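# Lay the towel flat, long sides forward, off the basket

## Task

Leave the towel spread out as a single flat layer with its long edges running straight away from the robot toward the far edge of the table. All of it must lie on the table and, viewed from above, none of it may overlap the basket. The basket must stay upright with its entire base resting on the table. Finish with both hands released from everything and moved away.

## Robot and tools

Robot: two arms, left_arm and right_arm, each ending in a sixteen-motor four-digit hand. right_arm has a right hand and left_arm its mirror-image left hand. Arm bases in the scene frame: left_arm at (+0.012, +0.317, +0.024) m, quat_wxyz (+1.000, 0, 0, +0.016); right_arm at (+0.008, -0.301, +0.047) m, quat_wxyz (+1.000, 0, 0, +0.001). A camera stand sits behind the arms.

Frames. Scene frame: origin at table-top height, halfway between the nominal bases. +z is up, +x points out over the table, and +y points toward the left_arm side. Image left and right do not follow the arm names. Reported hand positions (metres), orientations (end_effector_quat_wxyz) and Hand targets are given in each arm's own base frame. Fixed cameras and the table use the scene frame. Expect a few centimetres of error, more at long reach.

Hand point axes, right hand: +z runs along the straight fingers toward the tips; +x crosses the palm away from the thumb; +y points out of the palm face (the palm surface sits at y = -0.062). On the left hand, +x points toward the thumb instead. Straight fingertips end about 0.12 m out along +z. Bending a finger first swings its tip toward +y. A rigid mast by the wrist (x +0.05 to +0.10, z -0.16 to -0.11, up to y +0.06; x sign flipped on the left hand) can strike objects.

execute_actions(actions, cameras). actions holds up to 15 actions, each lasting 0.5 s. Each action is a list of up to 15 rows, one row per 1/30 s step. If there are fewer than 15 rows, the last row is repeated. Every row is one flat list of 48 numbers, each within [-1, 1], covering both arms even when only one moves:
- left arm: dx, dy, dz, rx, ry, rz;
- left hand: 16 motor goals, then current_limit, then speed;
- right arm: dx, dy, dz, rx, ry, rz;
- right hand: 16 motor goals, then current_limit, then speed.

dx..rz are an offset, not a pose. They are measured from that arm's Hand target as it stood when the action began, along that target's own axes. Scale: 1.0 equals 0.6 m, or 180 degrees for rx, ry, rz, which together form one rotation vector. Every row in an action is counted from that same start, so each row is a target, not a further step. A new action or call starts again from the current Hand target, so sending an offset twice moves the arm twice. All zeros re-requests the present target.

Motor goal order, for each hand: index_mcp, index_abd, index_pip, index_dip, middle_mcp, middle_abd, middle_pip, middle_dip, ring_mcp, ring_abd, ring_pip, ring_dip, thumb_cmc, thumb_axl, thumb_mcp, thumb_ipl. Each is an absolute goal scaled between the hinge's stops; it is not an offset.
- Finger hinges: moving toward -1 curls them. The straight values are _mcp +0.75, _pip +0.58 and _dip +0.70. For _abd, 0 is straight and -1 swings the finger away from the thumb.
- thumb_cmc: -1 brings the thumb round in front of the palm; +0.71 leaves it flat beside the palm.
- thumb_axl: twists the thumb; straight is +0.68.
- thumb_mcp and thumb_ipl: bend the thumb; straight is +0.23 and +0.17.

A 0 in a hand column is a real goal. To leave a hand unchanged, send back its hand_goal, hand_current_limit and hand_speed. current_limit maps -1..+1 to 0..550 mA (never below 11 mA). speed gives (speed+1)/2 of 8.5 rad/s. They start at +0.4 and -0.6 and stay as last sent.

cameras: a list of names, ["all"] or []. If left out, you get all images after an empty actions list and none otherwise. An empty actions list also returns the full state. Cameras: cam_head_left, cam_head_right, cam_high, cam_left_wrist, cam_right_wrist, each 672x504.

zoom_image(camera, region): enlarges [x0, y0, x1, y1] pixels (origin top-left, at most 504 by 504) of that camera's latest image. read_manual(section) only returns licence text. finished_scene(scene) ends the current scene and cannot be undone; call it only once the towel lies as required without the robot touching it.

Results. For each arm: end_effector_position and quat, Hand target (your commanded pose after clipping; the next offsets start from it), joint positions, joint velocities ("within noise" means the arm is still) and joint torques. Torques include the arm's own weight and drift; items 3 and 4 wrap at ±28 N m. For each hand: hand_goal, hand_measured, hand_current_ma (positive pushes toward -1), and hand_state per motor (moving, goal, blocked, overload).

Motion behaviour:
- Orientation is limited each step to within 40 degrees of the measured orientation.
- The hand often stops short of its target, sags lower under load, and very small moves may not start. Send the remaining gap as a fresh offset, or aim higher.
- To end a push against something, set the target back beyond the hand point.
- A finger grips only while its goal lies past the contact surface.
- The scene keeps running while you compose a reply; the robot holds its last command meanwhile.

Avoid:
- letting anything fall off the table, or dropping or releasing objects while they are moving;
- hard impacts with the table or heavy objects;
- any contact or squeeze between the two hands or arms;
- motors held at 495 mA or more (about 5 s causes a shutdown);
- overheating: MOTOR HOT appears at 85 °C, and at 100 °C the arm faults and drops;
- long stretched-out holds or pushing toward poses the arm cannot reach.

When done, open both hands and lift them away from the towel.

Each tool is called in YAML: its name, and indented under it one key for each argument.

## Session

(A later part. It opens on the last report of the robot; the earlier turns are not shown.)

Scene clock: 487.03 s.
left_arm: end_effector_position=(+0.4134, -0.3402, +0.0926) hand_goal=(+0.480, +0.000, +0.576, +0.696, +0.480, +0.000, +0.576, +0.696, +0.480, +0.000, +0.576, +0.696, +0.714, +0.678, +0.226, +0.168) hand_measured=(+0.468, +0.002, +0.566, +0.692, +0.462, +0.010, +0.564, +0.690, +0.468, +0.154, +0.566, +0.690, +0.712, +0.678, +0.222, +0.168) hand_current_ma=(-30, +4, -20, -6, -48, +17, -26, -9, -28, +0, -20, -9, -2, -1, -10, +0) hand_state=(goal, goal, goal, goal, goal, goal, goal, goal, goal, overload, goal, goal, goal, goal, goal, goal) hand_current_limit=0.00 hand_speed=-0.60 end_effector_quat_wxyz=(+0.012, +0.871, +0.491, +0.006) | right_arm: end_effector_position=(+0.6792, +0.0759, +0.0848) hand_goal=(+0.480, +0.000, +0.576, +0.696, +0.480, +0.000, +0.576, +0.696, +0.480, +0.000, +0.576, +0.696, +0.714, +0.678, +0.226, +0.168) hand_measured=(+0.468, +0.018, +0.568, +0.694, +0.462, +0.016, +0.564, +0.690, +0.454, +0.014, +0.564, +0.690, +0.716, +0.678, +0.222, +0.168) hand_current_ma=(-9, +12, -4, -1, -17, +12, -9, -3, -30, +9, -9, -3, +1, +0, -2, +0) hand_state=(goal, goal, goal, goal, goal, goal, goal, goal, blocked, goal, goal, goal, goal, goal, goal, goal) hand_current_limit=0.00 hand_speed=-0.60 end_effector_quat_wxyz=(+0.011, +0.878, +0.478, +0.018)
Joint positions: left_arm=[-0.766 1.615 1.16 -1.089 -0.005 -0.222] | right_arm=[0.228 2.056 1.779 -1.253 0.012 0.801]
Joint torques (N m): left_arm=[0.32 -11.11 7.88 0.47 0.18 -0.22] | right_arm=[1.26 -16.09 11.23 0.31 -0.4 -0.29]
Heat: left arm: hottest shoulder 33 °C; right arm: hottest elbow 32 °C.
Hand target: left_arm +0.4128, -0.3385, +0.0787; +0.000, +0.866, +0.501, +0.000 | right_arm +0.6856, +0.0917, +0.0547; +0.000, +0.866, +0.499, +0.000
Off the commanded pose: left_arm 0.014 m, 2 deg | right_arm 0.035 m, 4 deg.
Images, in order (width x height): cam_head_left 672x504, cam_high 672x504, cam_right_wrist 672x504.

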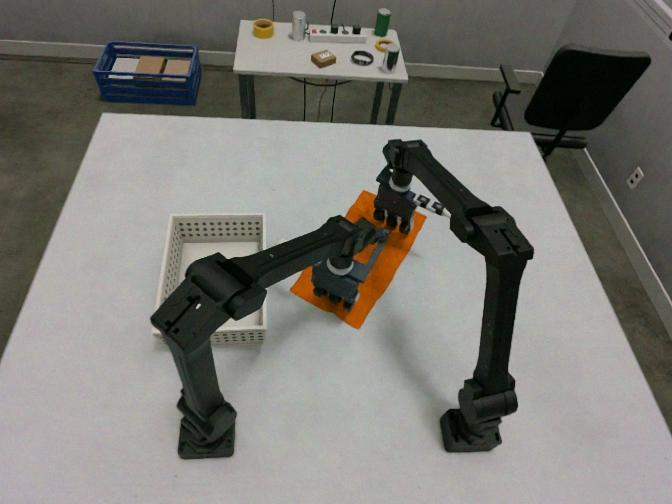

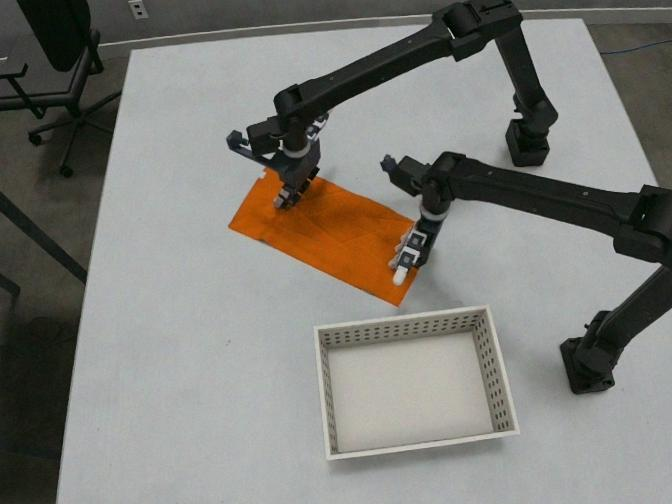

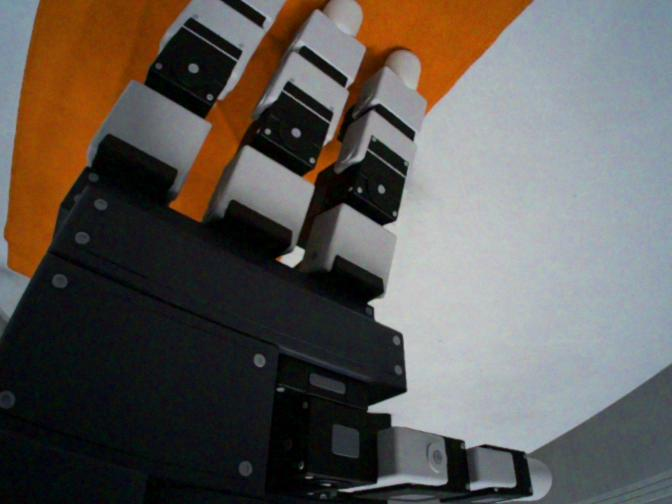

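execute_actions:
  actions:
    - [[-0.0371,-0.0022,0,0,0,-0.0556,0.48,0,0.576,0.696,0.48,0,0.576,0.696,0.48,0,0.576,0.696,0.714,0.678,0.226,0.168,0,-0.6,0.0567,0.0004,0,0,0,-0.0556,0.48,0,0.576,0.696,0.48,0,0.576,0.696,0.48,0,0.576,0.696,0.714,0.678,0.226,0.168,0,-0.6]]
    - [[-0.0371,-0.0022,0,0,0,-0.0556,0.48,0,0.576,0.696,0.48,0,0.576,0.696,0.48,0,0.576,0.696,0.714,0.678,0.226,0.168,0,-0.6,0.0567,0.0004,0,0,0,-0.0556,0.48,0,0.576,0.696,0.48,0,0.576,0.696,0.48,0,0.576,0.696,0.714,0.678,0.226,0.168,0,-0.6]]
  cameras: ["cam_head_left","cam_high"]

Scene clock: 500.47 s.
left_arm: end_effector_position=(+0.3923, -0.3751, +0.0925) hand_goal=(+0.480, +0.000, +0.576, +0.696, +0.480, +0.000, +0.576, +0.696, +0.480, +0.000, +0.576, +0.696, +0.714, +0.678, +0.226, +0.168) hand_measured=(+0.464, +0.002, +0.564, +0.692, +0.462, +0.010, +0.564, +0.690, +0.472, +0.156, +0.568, +0.692, +0.712, +0.678, +0.222, +0.168) hand_current_ma=(-38, +3, -26, -8, -46, +16, -25, -9, -17, +0, -14, -6, -2, -1, -10, +0) hand_state=(goal, goal, goal, goal, goal, goal, goal, goal, goal, overload, goal, goal, goal, goal, goal, goal) hand_current_limit=0.00 hand_speed=-0.60 end_effector_quat_wxyz=(+0.017, +0.771, +0.636, +0.004) | right_arm: end_effector_position=(+0.7128, +0.1349, +0.0871) hand_goal=(+0.480, +0.000, +0.576, +0.696, +0.480, +0.000, +0.576, +0.696, +0.480, +0.000, +0.576, +0.696, +0.714, +0.678, +0.226, +0.168) hand_measured=(+0.470, +0.016, +0.570, +0.694, +0.462, +0.016, +0.564, +0.690, +0.454, +0.014, +0.564, +0.690, +0.716, +0.678, +0.222, +0.168) hand_current_ma=(-7, +10, -3, -1, -17, +12, -9, -3, -33, +9, -10, -3, +1, +0, -2, +0) hand_state=(goal, goal, goal, goal, goal, goal, goal, goal, blocked, goal, goal, goal, goal, goal, goal, goal) hand_current_limit=0.00 hand_speed=-0.60 end_effector_quat_wxyz=(+0.015, +0.781, +0.624, +0.020)
Joint positions: left_arm=[-0.899 1.687 1.251 -1.1 -0.008 -0.707] | right_arm=[0.274 2.114 1.878 -1.287 0.012 0.497]
Joint torques (N m): left_arm=[0.44 -11.34 9.33 -0.14 0.28 -0.25] | right_arm=[1.32 -17.08 11.34 0.08 -0.45 -0.24]
Heat: left arm: hottest shoulder 33 °C; right arm: hottest elbow 33 °C.
Hand target: left_arm +0.3917, -0.3777, +0.0789; +0.000, +0.766, +0.643, +0.000 | right_arm +0.7148, +0.1530, +0.0548; +0.000, +0.766, +0.642, +0.000
Off the commanded pose: left_arm 0.014 m, 2 deg | right_arm 0.037 m, 4 deg.
Images, in order (width x height): cam_head_left 672x504, cam_high 672x504.

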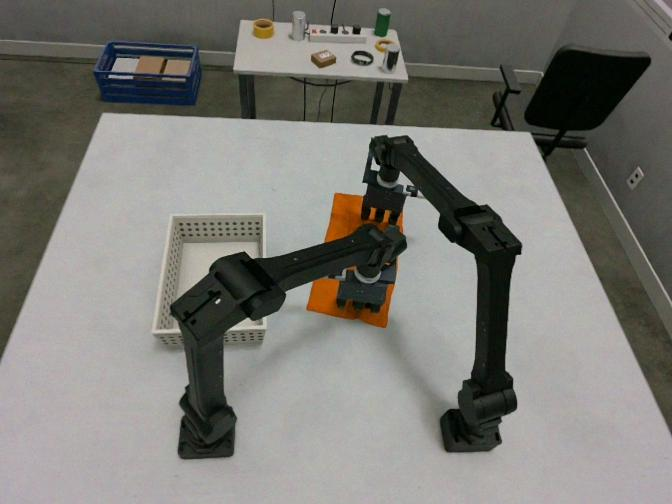

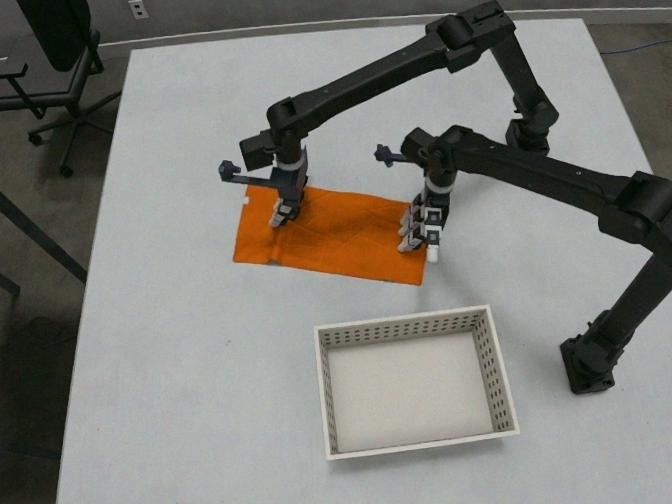

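execute_actions:
  actions:
    - [[-0.0223,-0.002,0,0,0,-0.0333,0.48,0,0.576,0.696,0.48,0,0.576,0.696,0.48,0,0.576,0.696,0.714,0.678,0.226,0.168,0,-0.6,0.034,0.0014,0,0,0,-0.0333,0.48,0,0.576,0.696,0.48,0,0.576,0.696,0.48,0,0.576,0.696,0.714,0.678,0.226,0.168,0,-0.6]]
    - [[-0.0223,-0.002,0,0,0,-0.0333,0.48,0,0.576,0.696,0.48,0,0.576,0.696,0.48,0,0.576,0.696,0.714,0.678,0.226,0.168,0,-0.6,0.034,0.0014,0,0,0,-0.0333,0.48,0,0.576,0.696,0.48,0,0.576,0.696,0.48,0,0.576,0.696,0.714,0.678,0.226,0.168,0,-0.6]]
    - [[0,-0.025,0,0,0,0,0.48,0,0.576,0.696,0.48,0,0.576,0.696,0.48,0,0.576,0.696,0.714,0.678,0.226,0.168,0,-0.6,0,0.025,0,0,0,0,0.48,0,0.576,0.696,0.48,0,0.576,0.696,0.48,0,0.576,0.696,0.714,0.678,0.226,0.168,0,-0.6]]
  cameras: ["cam_head_left","cam_high"]

Scene clock: 521.97 s.
left_arm: end_effector_position=(+0.3800, -0.4022, +0.0927) hand_goal=(+0.480, +0.000, +0.576, +0.696, +0.480, +0.000, +0.576, +0.696, +0.480, +0.000, +0.576, +0.696, +0.714, +0.678, +0.226, +0.168) hand_measured=(+0.464, +0.008, +0.564, +0.690, +0.460, +0.016, +0.564, +0.690, +0.470, +0.162, +0.568, +0.692, +0.712, +0.678, +0.222, +0.168) hand_current_ma=(-40, +11, -27, -9, -51, +31, -28, -9, -20, +0, -14, -5, -2, -1, -10, +0) hand_state=(goal, goal, goal, goal, goal, goal, goal, goal, goal, overload, goal, goal, goal, goal, goal, goal) hand_current_limit=0.00 hand_speed=-0.60 end_effector_quat_wxyz=(+0.015, +0.694, +0.719, +0.002) | right_arm: end_effector_position=(+0.7341, +0.1787, +0.0887) hand_goal=(+0.480, +0.000, +0.576, +0.696, +0.480, +0.000, +0.576, +0.696, +0.480, +0.000, +0.576, +0.696, +0.714, +0.678, +0.226, +0.168) hand_measured=(+0.476, +0.012, +0.570, +0.694, +0.466, +0.016, +0.564, +0.690, +0.456, +0.014, +0.564, +0.690, +0.716, +0.678, +0.222, +0.168) hand_current_ma=(-2, +8, -3, -1, -12, +11, -8, -3, -26, +9, -9, -3, +1, +0, -2, +0) hand_state=(goal, goal, goal, goal, goal, goal, goal, goal, blocked, goal, goal, goal, goal, goal, goal, goal) hand_current_limit=0.00 hand_speed=-0.60 end_effector_quat_wxyz=(+0.014, +0.708, +0.705, +0.018)
Joint positions: left_arm=[-0.969 1.766 1.362 -1.138 -0.011 -1.004] | right_arm=[0.304 2.177 1.991 -1.34 0.008 0.308]
Joint torques (N m): left_arm=[-0.15 -13.86 7.69 0.34 0.34 -0.16] | right_arm=[1.08 -17.85 11.59 0.25 -0.28 -0.22]
Heat: left arm: hottest elbow 33 °C; right arm: hottest elbow 34 °C.
Hand target: left_arm +0.3711, -0.4044, +0.0789; +0.000, +0.694, +0.720, +0.000 | right_arm +0.7363, +0.1936, +0.0546; -0.001, +0.695, +0.719, +0.000
Off the commanded pose: left_arm 0.017 m, 2 deg | right_arm 0.037 m, 3 deg.
Images, in order (width x height): cam_head_left 672x504, cam_high 672x504.

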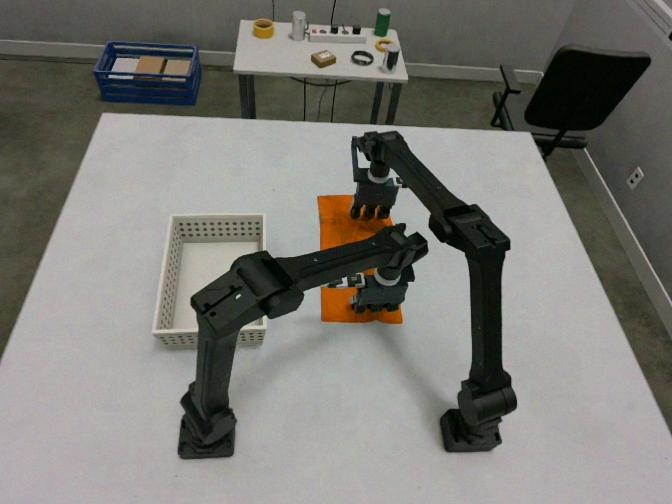

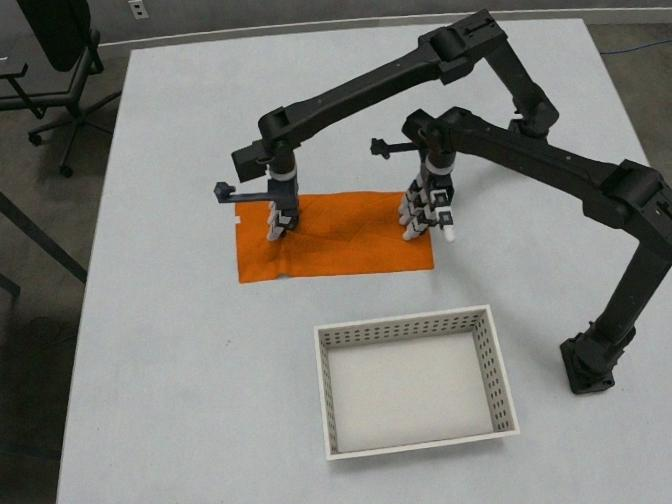

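zoom_image:
  camera: "cam_high"
  region: [220, 170, 460, 300]

Scaled by 2.100 from the camera's 672x504 image, which has a finer 960x720 frame.

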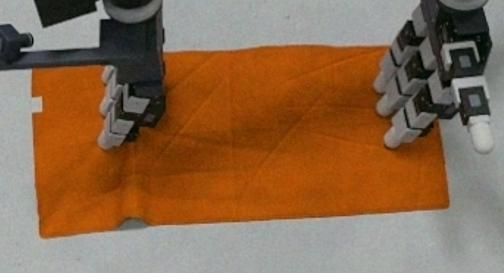

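execute_actions:
  actions:
    - [[0,0,-0.04,0,0,0,0.48,0,0.576,0.696,0.48,0,0.576,0.696,0.48,0,0.576,0.696,0.714,0.678,0.226,0.168,0,-0.6,0,0,-0.06,0,0,0,0.48,0,0.576,0.696,0.48,0,0.576,0.696,0.48,0,0.576,0.696,0.714,0.678,0.226,0.168,0,-0.6]]
    - [[0,0,-0.05,0,0,0,0.48,0,0.576,0.696,0.48,0,0.576,0.696,0.48,0,0.576,0.696,0.714,0.678,0.226,0.168,0,-0.6,0,0,-0.06,0,0,0,0.48,0,0.576,0.696,0.48,0,0.576,0.696,0.48,0,0.576,0.696,0.714,0.678,0.226,0.168,0,-0.6]]
    - [[0,0,-0.05,0,0,0,0.48,0,0.576,0.696,0.48,0,0.576,0.696,0.48,0,0.576,0.696,0.714,0.678,0.226,0.168,0,-0.6,0,0,-0.05,0,0,0,0.48,0,0.576,0.696,0.48,0,0.576,0.696,0.48,0,0.576,0.696,0.714,0.678,0.226,0.168,0,-0.6]]
  cameras: ["all"]

Scene clock: 540.93 s.
left_arm: end_effector_position=(+0.3625, -0.3832, +0.1083) hand_goal=(+0.480, +0.000, +0.576, +0.696, +0.480, +0.000, +0.576, +0.696, +0.480, +0.000, +0.576, +0.696, +0.714, +0.678, +0.226, +0.168) hand_measured=(+0.480, +0.002, +0.574, +0.694, +0.480, +0.002, +0.574, +0.694, +0.480, +0.142, +0.574, +0.694, +0.712, +0.678, +0.222, +0.168) hand_current_ma=(+1, +2, -3, -4, +1, +3, -3, -3, +1, +0, -3, -3, -2, -1, -11, +0) hand_state=(goal, goal, goal, goal, goal, goal, goal, goal, goal, overload, goal, goal, goal, goal, goal, goal) hand_current_limit=0.00 hand_speed=-0.60 end_effector_quat_wxyz=(-0.041, +0.695, +0.717, +0.010) | right_arm: end_effector_position=(+0.7216, +0.1773, +0.1238) hand_goal=(+0.480, +0.000, +0.576, +0.696, +0.480, +0.000, +0.576, +0.696, +0.480, +0.000, +0.576, +0.696, +0.714, +0.678, +0.226, +0.168) hand_measured=(+0.482, +0.002, +0.574, +0.694, +0.480, +0.002, +0.574, +0.692, +0.480, +0.002, +0.574, +0.694, +0.716, +0.678, +0.222, +0.168) hand_current_ma=(+0, +1, -1, -1, +0, +1, -1, -1, +0, +1, +0, -1, +0, +0, -2, +0) hand_state=(goal, goal, goal, goal, goal, goal, goal, goal, goal, goal, goal, goal, goal, goal, goal, goal) hand_current_limit=0.00 hand_speed=-0.60 end_effector_quat_wxyz=(-0.012, +0.705, +0.709, -0.025)
Joint positions: left_arm=[-0.973 1.754 1.397 -1.299 -0.002 -1.004] | right_arm=[0.305 2.199 2.141 -1.568 0.002 0.3]
Joint torques (N m): left_arm=[0.56 -15.15 8.21 0.49 -0.13 -0.05] | right_arm=[0.09 -23.36 9.46 0.43 0.11 0.02]
Heat: left arm: hottest elbow 32 °C; right arm: hottest elbow 34 °C.
Hand target: left_arm +0.3648, -0.3865, +0.1097; -0.036, +0.696, +0.718, +0.009 (last step not sent: back at the drive's target) | right_arm +0.7226, +0.1776, +0.1228; -0.011, +0.705, +0.709, -0.024 (last step not sent: back at the drive's target)
Off the commanded pose: left_arm 0.059 m, 5 deg | right_arm 0.040 m, 4 deg.
led back after a hold (left arm): the arm was led back toward your command in small steps, so it may still be short of it.
pose unreachable (left arm): on one or more control steps of this call, first in action 2 (counted from 0), this arm could not follow its commanded pose, so it was not sent that pose on those steps. It may still have moved: this result reports where it is.
cause: moving toward the commanded pose would bring a part of the arm too close to another arm (a part of this arm just beyond joint 4 (wrist pitch) and a part of the right arm just beyond its joint 3 (elbow), 42 mm apart when this arm was first held).
pose unreachable (right arm): on one or more control steps of this call, first in action 2 (counted from 0), this arm could not follow its commanded pose, so it was not sent that pose on those steps. It may still have moved: this result reports where it is.
cause: moving toward the commanded pose would bring a part of the arm too close to another arm (a part of this arm just beyond joint 3 (elbow) and a part of the left arm just beyond its joint 4 (wrist pitch), along the way the arms are being sent, or toward where that arm still pushes).

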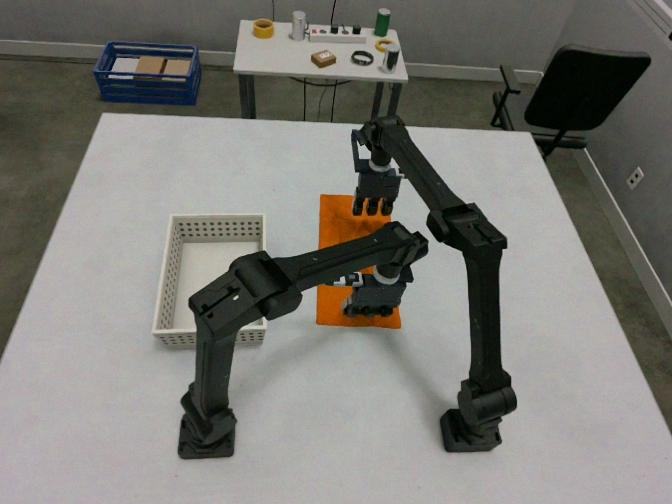

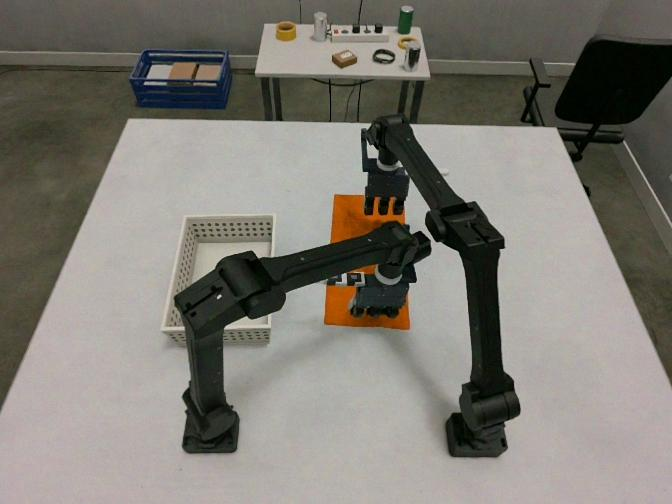

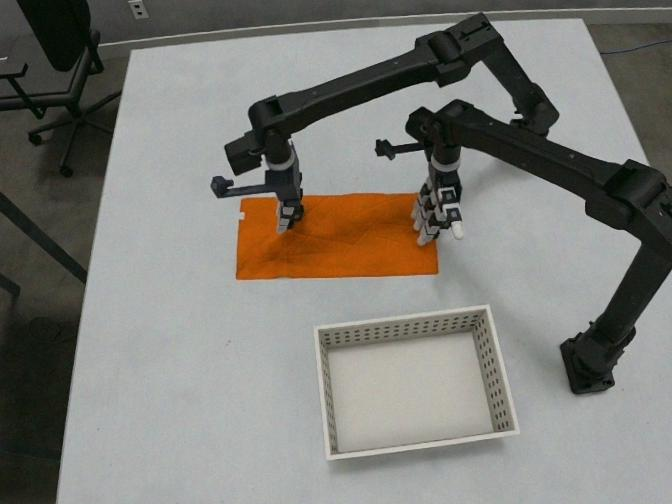

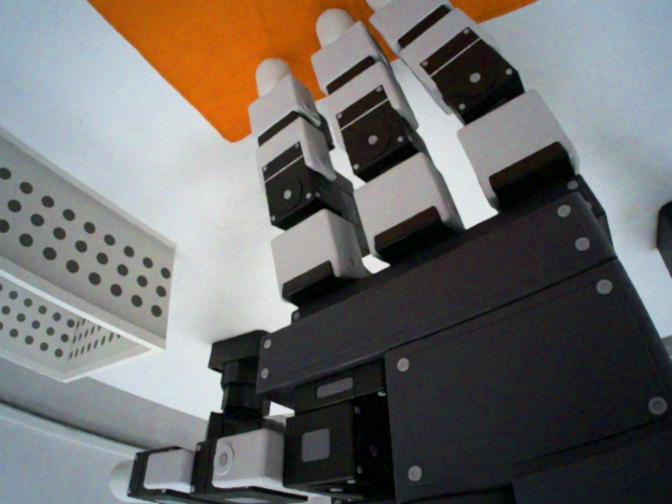

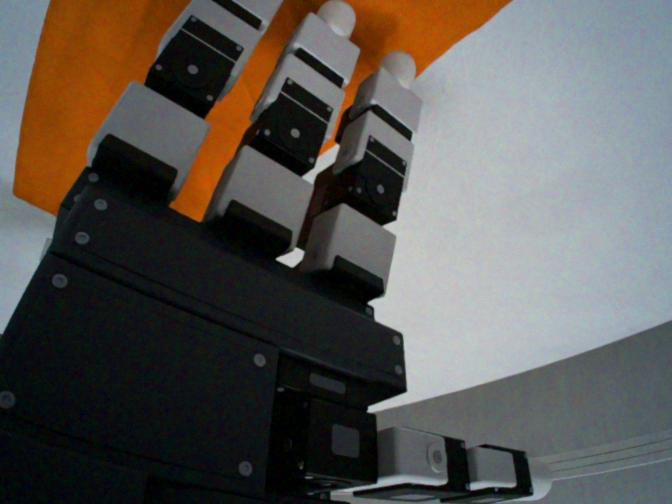

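execute_actions:
  actions:
    - [[0.06,0,-0.075,0,0,0,0.48,0,0.576,0.696,0.48,0,0.576,0.696,0.48,0,0.576,0.696,0.714,0.678,0.226,0.168,0,-0.6,0,0,0,0,0,0,0.48,0,0.576,0.696,0.48,0,0.576,0.696,0.48,0,0.576,0.696,0.714,0.678,0.226,0.168,0,-0.6]]
    - [[0.07,0,-0.085,0,0,0,0.48,0,0.576,0.696,0.48,0,0.576,0.696,0.48,0,0.576,0.696,0.714,0.678,0.226,0.168,0,-0.6,0,0,-0.02,0,0,0,0.48,0,0.576,0.696,0.48,0,0.576,0.696,0.48,0,0.576,0.696,0.714,0.678,0.226,0.168,0,-0.6]]
    - [[0.08,0,-0.085,0,0,0,0.48,0,0.576,0.696,0.48,0,0.576,0.696,0.48,0,0.576,0.696,0.714,0.678,0.226,0.168,0,-0.6,0,0,-0.05,0,0,0,0.48,0,0.576,0.696,0.48,0,0.576,0.696,0.48,0,0.576,0.696,0.714,0.678,0.226,0.168,0,-0.6]]
    - [[0.1,0,-0.05,0,0,0,0.48,0,0.576,0.696,0.48,0,0.576,0.696,0.48,0,0.576,0.696,0.714,0.678,0.226,0.168,0,-0.6,-0.08,0,-0.05,0,0,0,0.48,0,0.576,0.696,0.48,0,0.576,0.696,0.48,0,0.576,0.696,0.714,0.678,0.226,0.168,0,-0.6]]
    - [[0.1,0,-0.05,0,0,0,0.48,0,0.576,0.696,0.48,0,0.576,0.696,0.48,0,0.576,0.696,0.714,0.678,0.226,0.168,0,-0.6,-0.1,0,-0.05,0,0,0,0.48,0,0.576,0.696,0.48,0,0.576,0.696,0.48,0,0.576,0.696,0.714,0.678,0.226,0.168,0,-0.6]]
    - [[0.1,0,0,0,0,0,0.48,0,0.576,0.696,0.48,0,0.576,0.696,0.48,0,0.576,0.696,0.714,0.678,0.226,0.168,0,-0.6,-0.1,0,0,0,0,0,0.48,0,0.576,0.696,0.48,0,0.576,0.696,0.48,0,0.576,0.696,0.714,0.678,0.226,0.168,0,-0.6]]
  cameras: ["cam_head_left","cam_high"]

Scene clock: 563.53 s.
left_arm: end_effector_position=(+0.3632, -0.0891, +0.3276) hand_goal=(+0.480, +0.000, +0.576, +0.696, +0.480, +0.000, +0.576, +0.696, +0.480, +0.000, +0.576, +0.696, +0.714, +0.678, +0.226, +0.168) hand_measured=(+0.482, -0.002, +0.574, +0.694, +0.482, -0.002, +0.574, +0.694, +0.482, +0.122, +0.574, +0.694, +0.714, +0.678, +0.222, +0.168) hand_current_ma=(+3, -2, -2, -4, +3, -2, -2, -3, +4, +0, -2, -3, +0, -1, -12, +0) hand_state=(goal, goal, goal, goal, goal, goal, goal, goal, goal, overload, goal, goal, goal, goal, goal, goal) hand_current_limit=0.00 hand_speed=-0.60 end_effector_quat_wxyz=(+0.020, +0.686, +0.727, +0.039) | right_arm: end_effector_position=(+0.7315, +0.0039, +0.2082) hand_goal=(+0.480, +0.000, +0.576, +0.696, +0.480, +0.000, +0.576, +0.696, +0.480, +0.000, +0.576, +0.696, +0.714, +0.678, +0.226, +0.168) hand_measured=(+0.482, +0.002, +0.574, +0.694, +0.480, +0.002, +0.574, +0.692, +0.480, +0.002, +0.574, +0.694, +0.714, +0.678, +0.222, +0.168) hand_current_ma=(+0, +0, -1, -1, +0, +0, -1, -1, +0, +0, +0, -1, +0, +0, -2, +0) hand_state=(goal, goal, goal, goal, goal, goal, goal, goal, goal, goal, goal, goal, goal, goal, goal, goal) hand_current_limit=0.00 hand_speed=-0.60 end_effector_quat_wxyz=(-0.001, +0.714, +0.700, -0.014)
Joint positions: left_arm=[-0.428 1.103 1.281 -1.686 -0.061 -0.484] | right_arm=[0.049 2.103 2.194 -1.684 0.017 0.068]
Joint torques (N m): left_arm=[0.03 -5.95 9.62 0.28 -0.1 0.11] | right_arm=[0.79 -25.17 9.57 0.12 0.12 -0.16]
Heat: left arm: hottest elbow 33 °C; right arm: hottest elbow 33 °C.
Hand target: left_arm +0.3638, -0.0941, +0.3354; -0.036, +0.695, +0.718, +0.009 | right_arm +0.7286, +0.0116, +0.2276; -0.011, +0.705, +0.709, -0.024
Off the commanded pose: left_arm 0.009 m, 7 deg | right_arm 0.021 m, 2 deg.
joint sent to its limit (left arm) — joint 4 (wrist pitch), lower limit. The joint targets are off in orientation, not in position.
joint sent to its limit (right arm) — joint 4 (wrist pitch), lower limit. The joint targets are off in orientation, not in position.
Images, in order (width x height): cam_head_left 672x504, cam_high 672x504.

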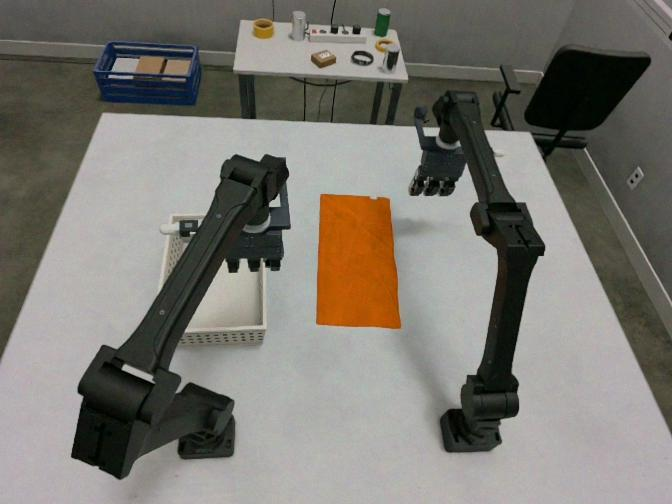

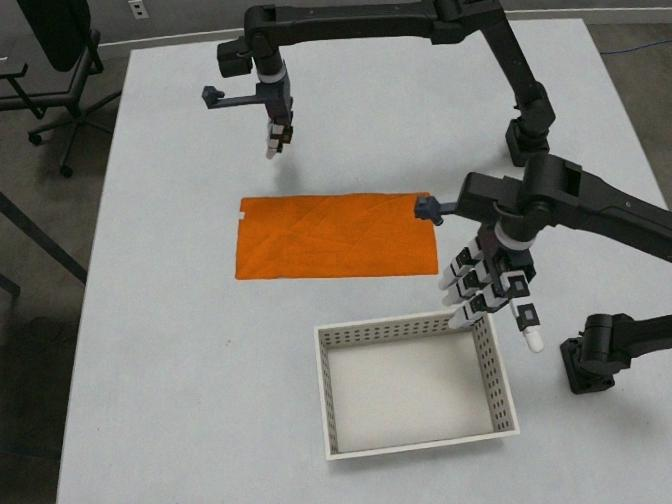

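zoom_image:
  camera: "cam_head_left"
  region: [0, 100, 336, 352]

zoom_image:
  camera: "cam_head_left"
  region: [336, 100, 672, 352]

zoom_image:
  camera: "cam_head_left"
  region: [270, 180, 450, 340]

Scaled by 1.500 from the camera's 672x504 image, which has a finer 960x720 frame.

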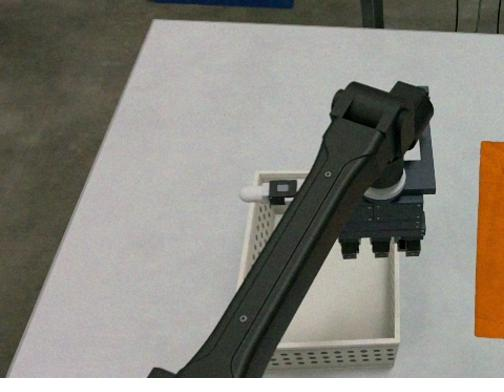

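Scaled by 1.500 from the camera's 672x504 image, which has a finer 960x720 frame.

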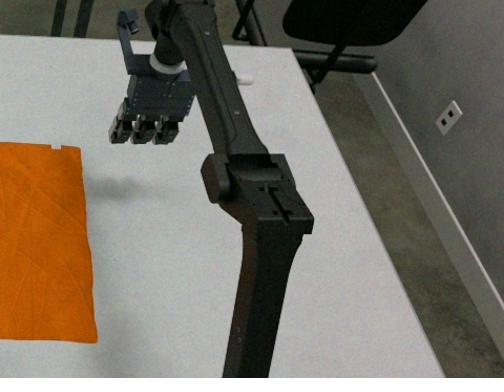

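Scaled by 2.800 from the camera's 672x504 image, which has a finer 960x720 frame.

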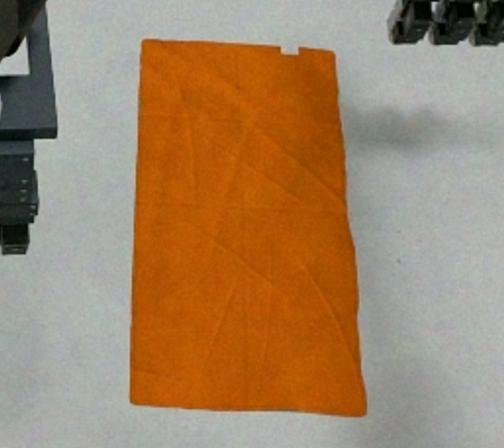

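finished_scene:
  scene: 1

The scene is finished: the task was done.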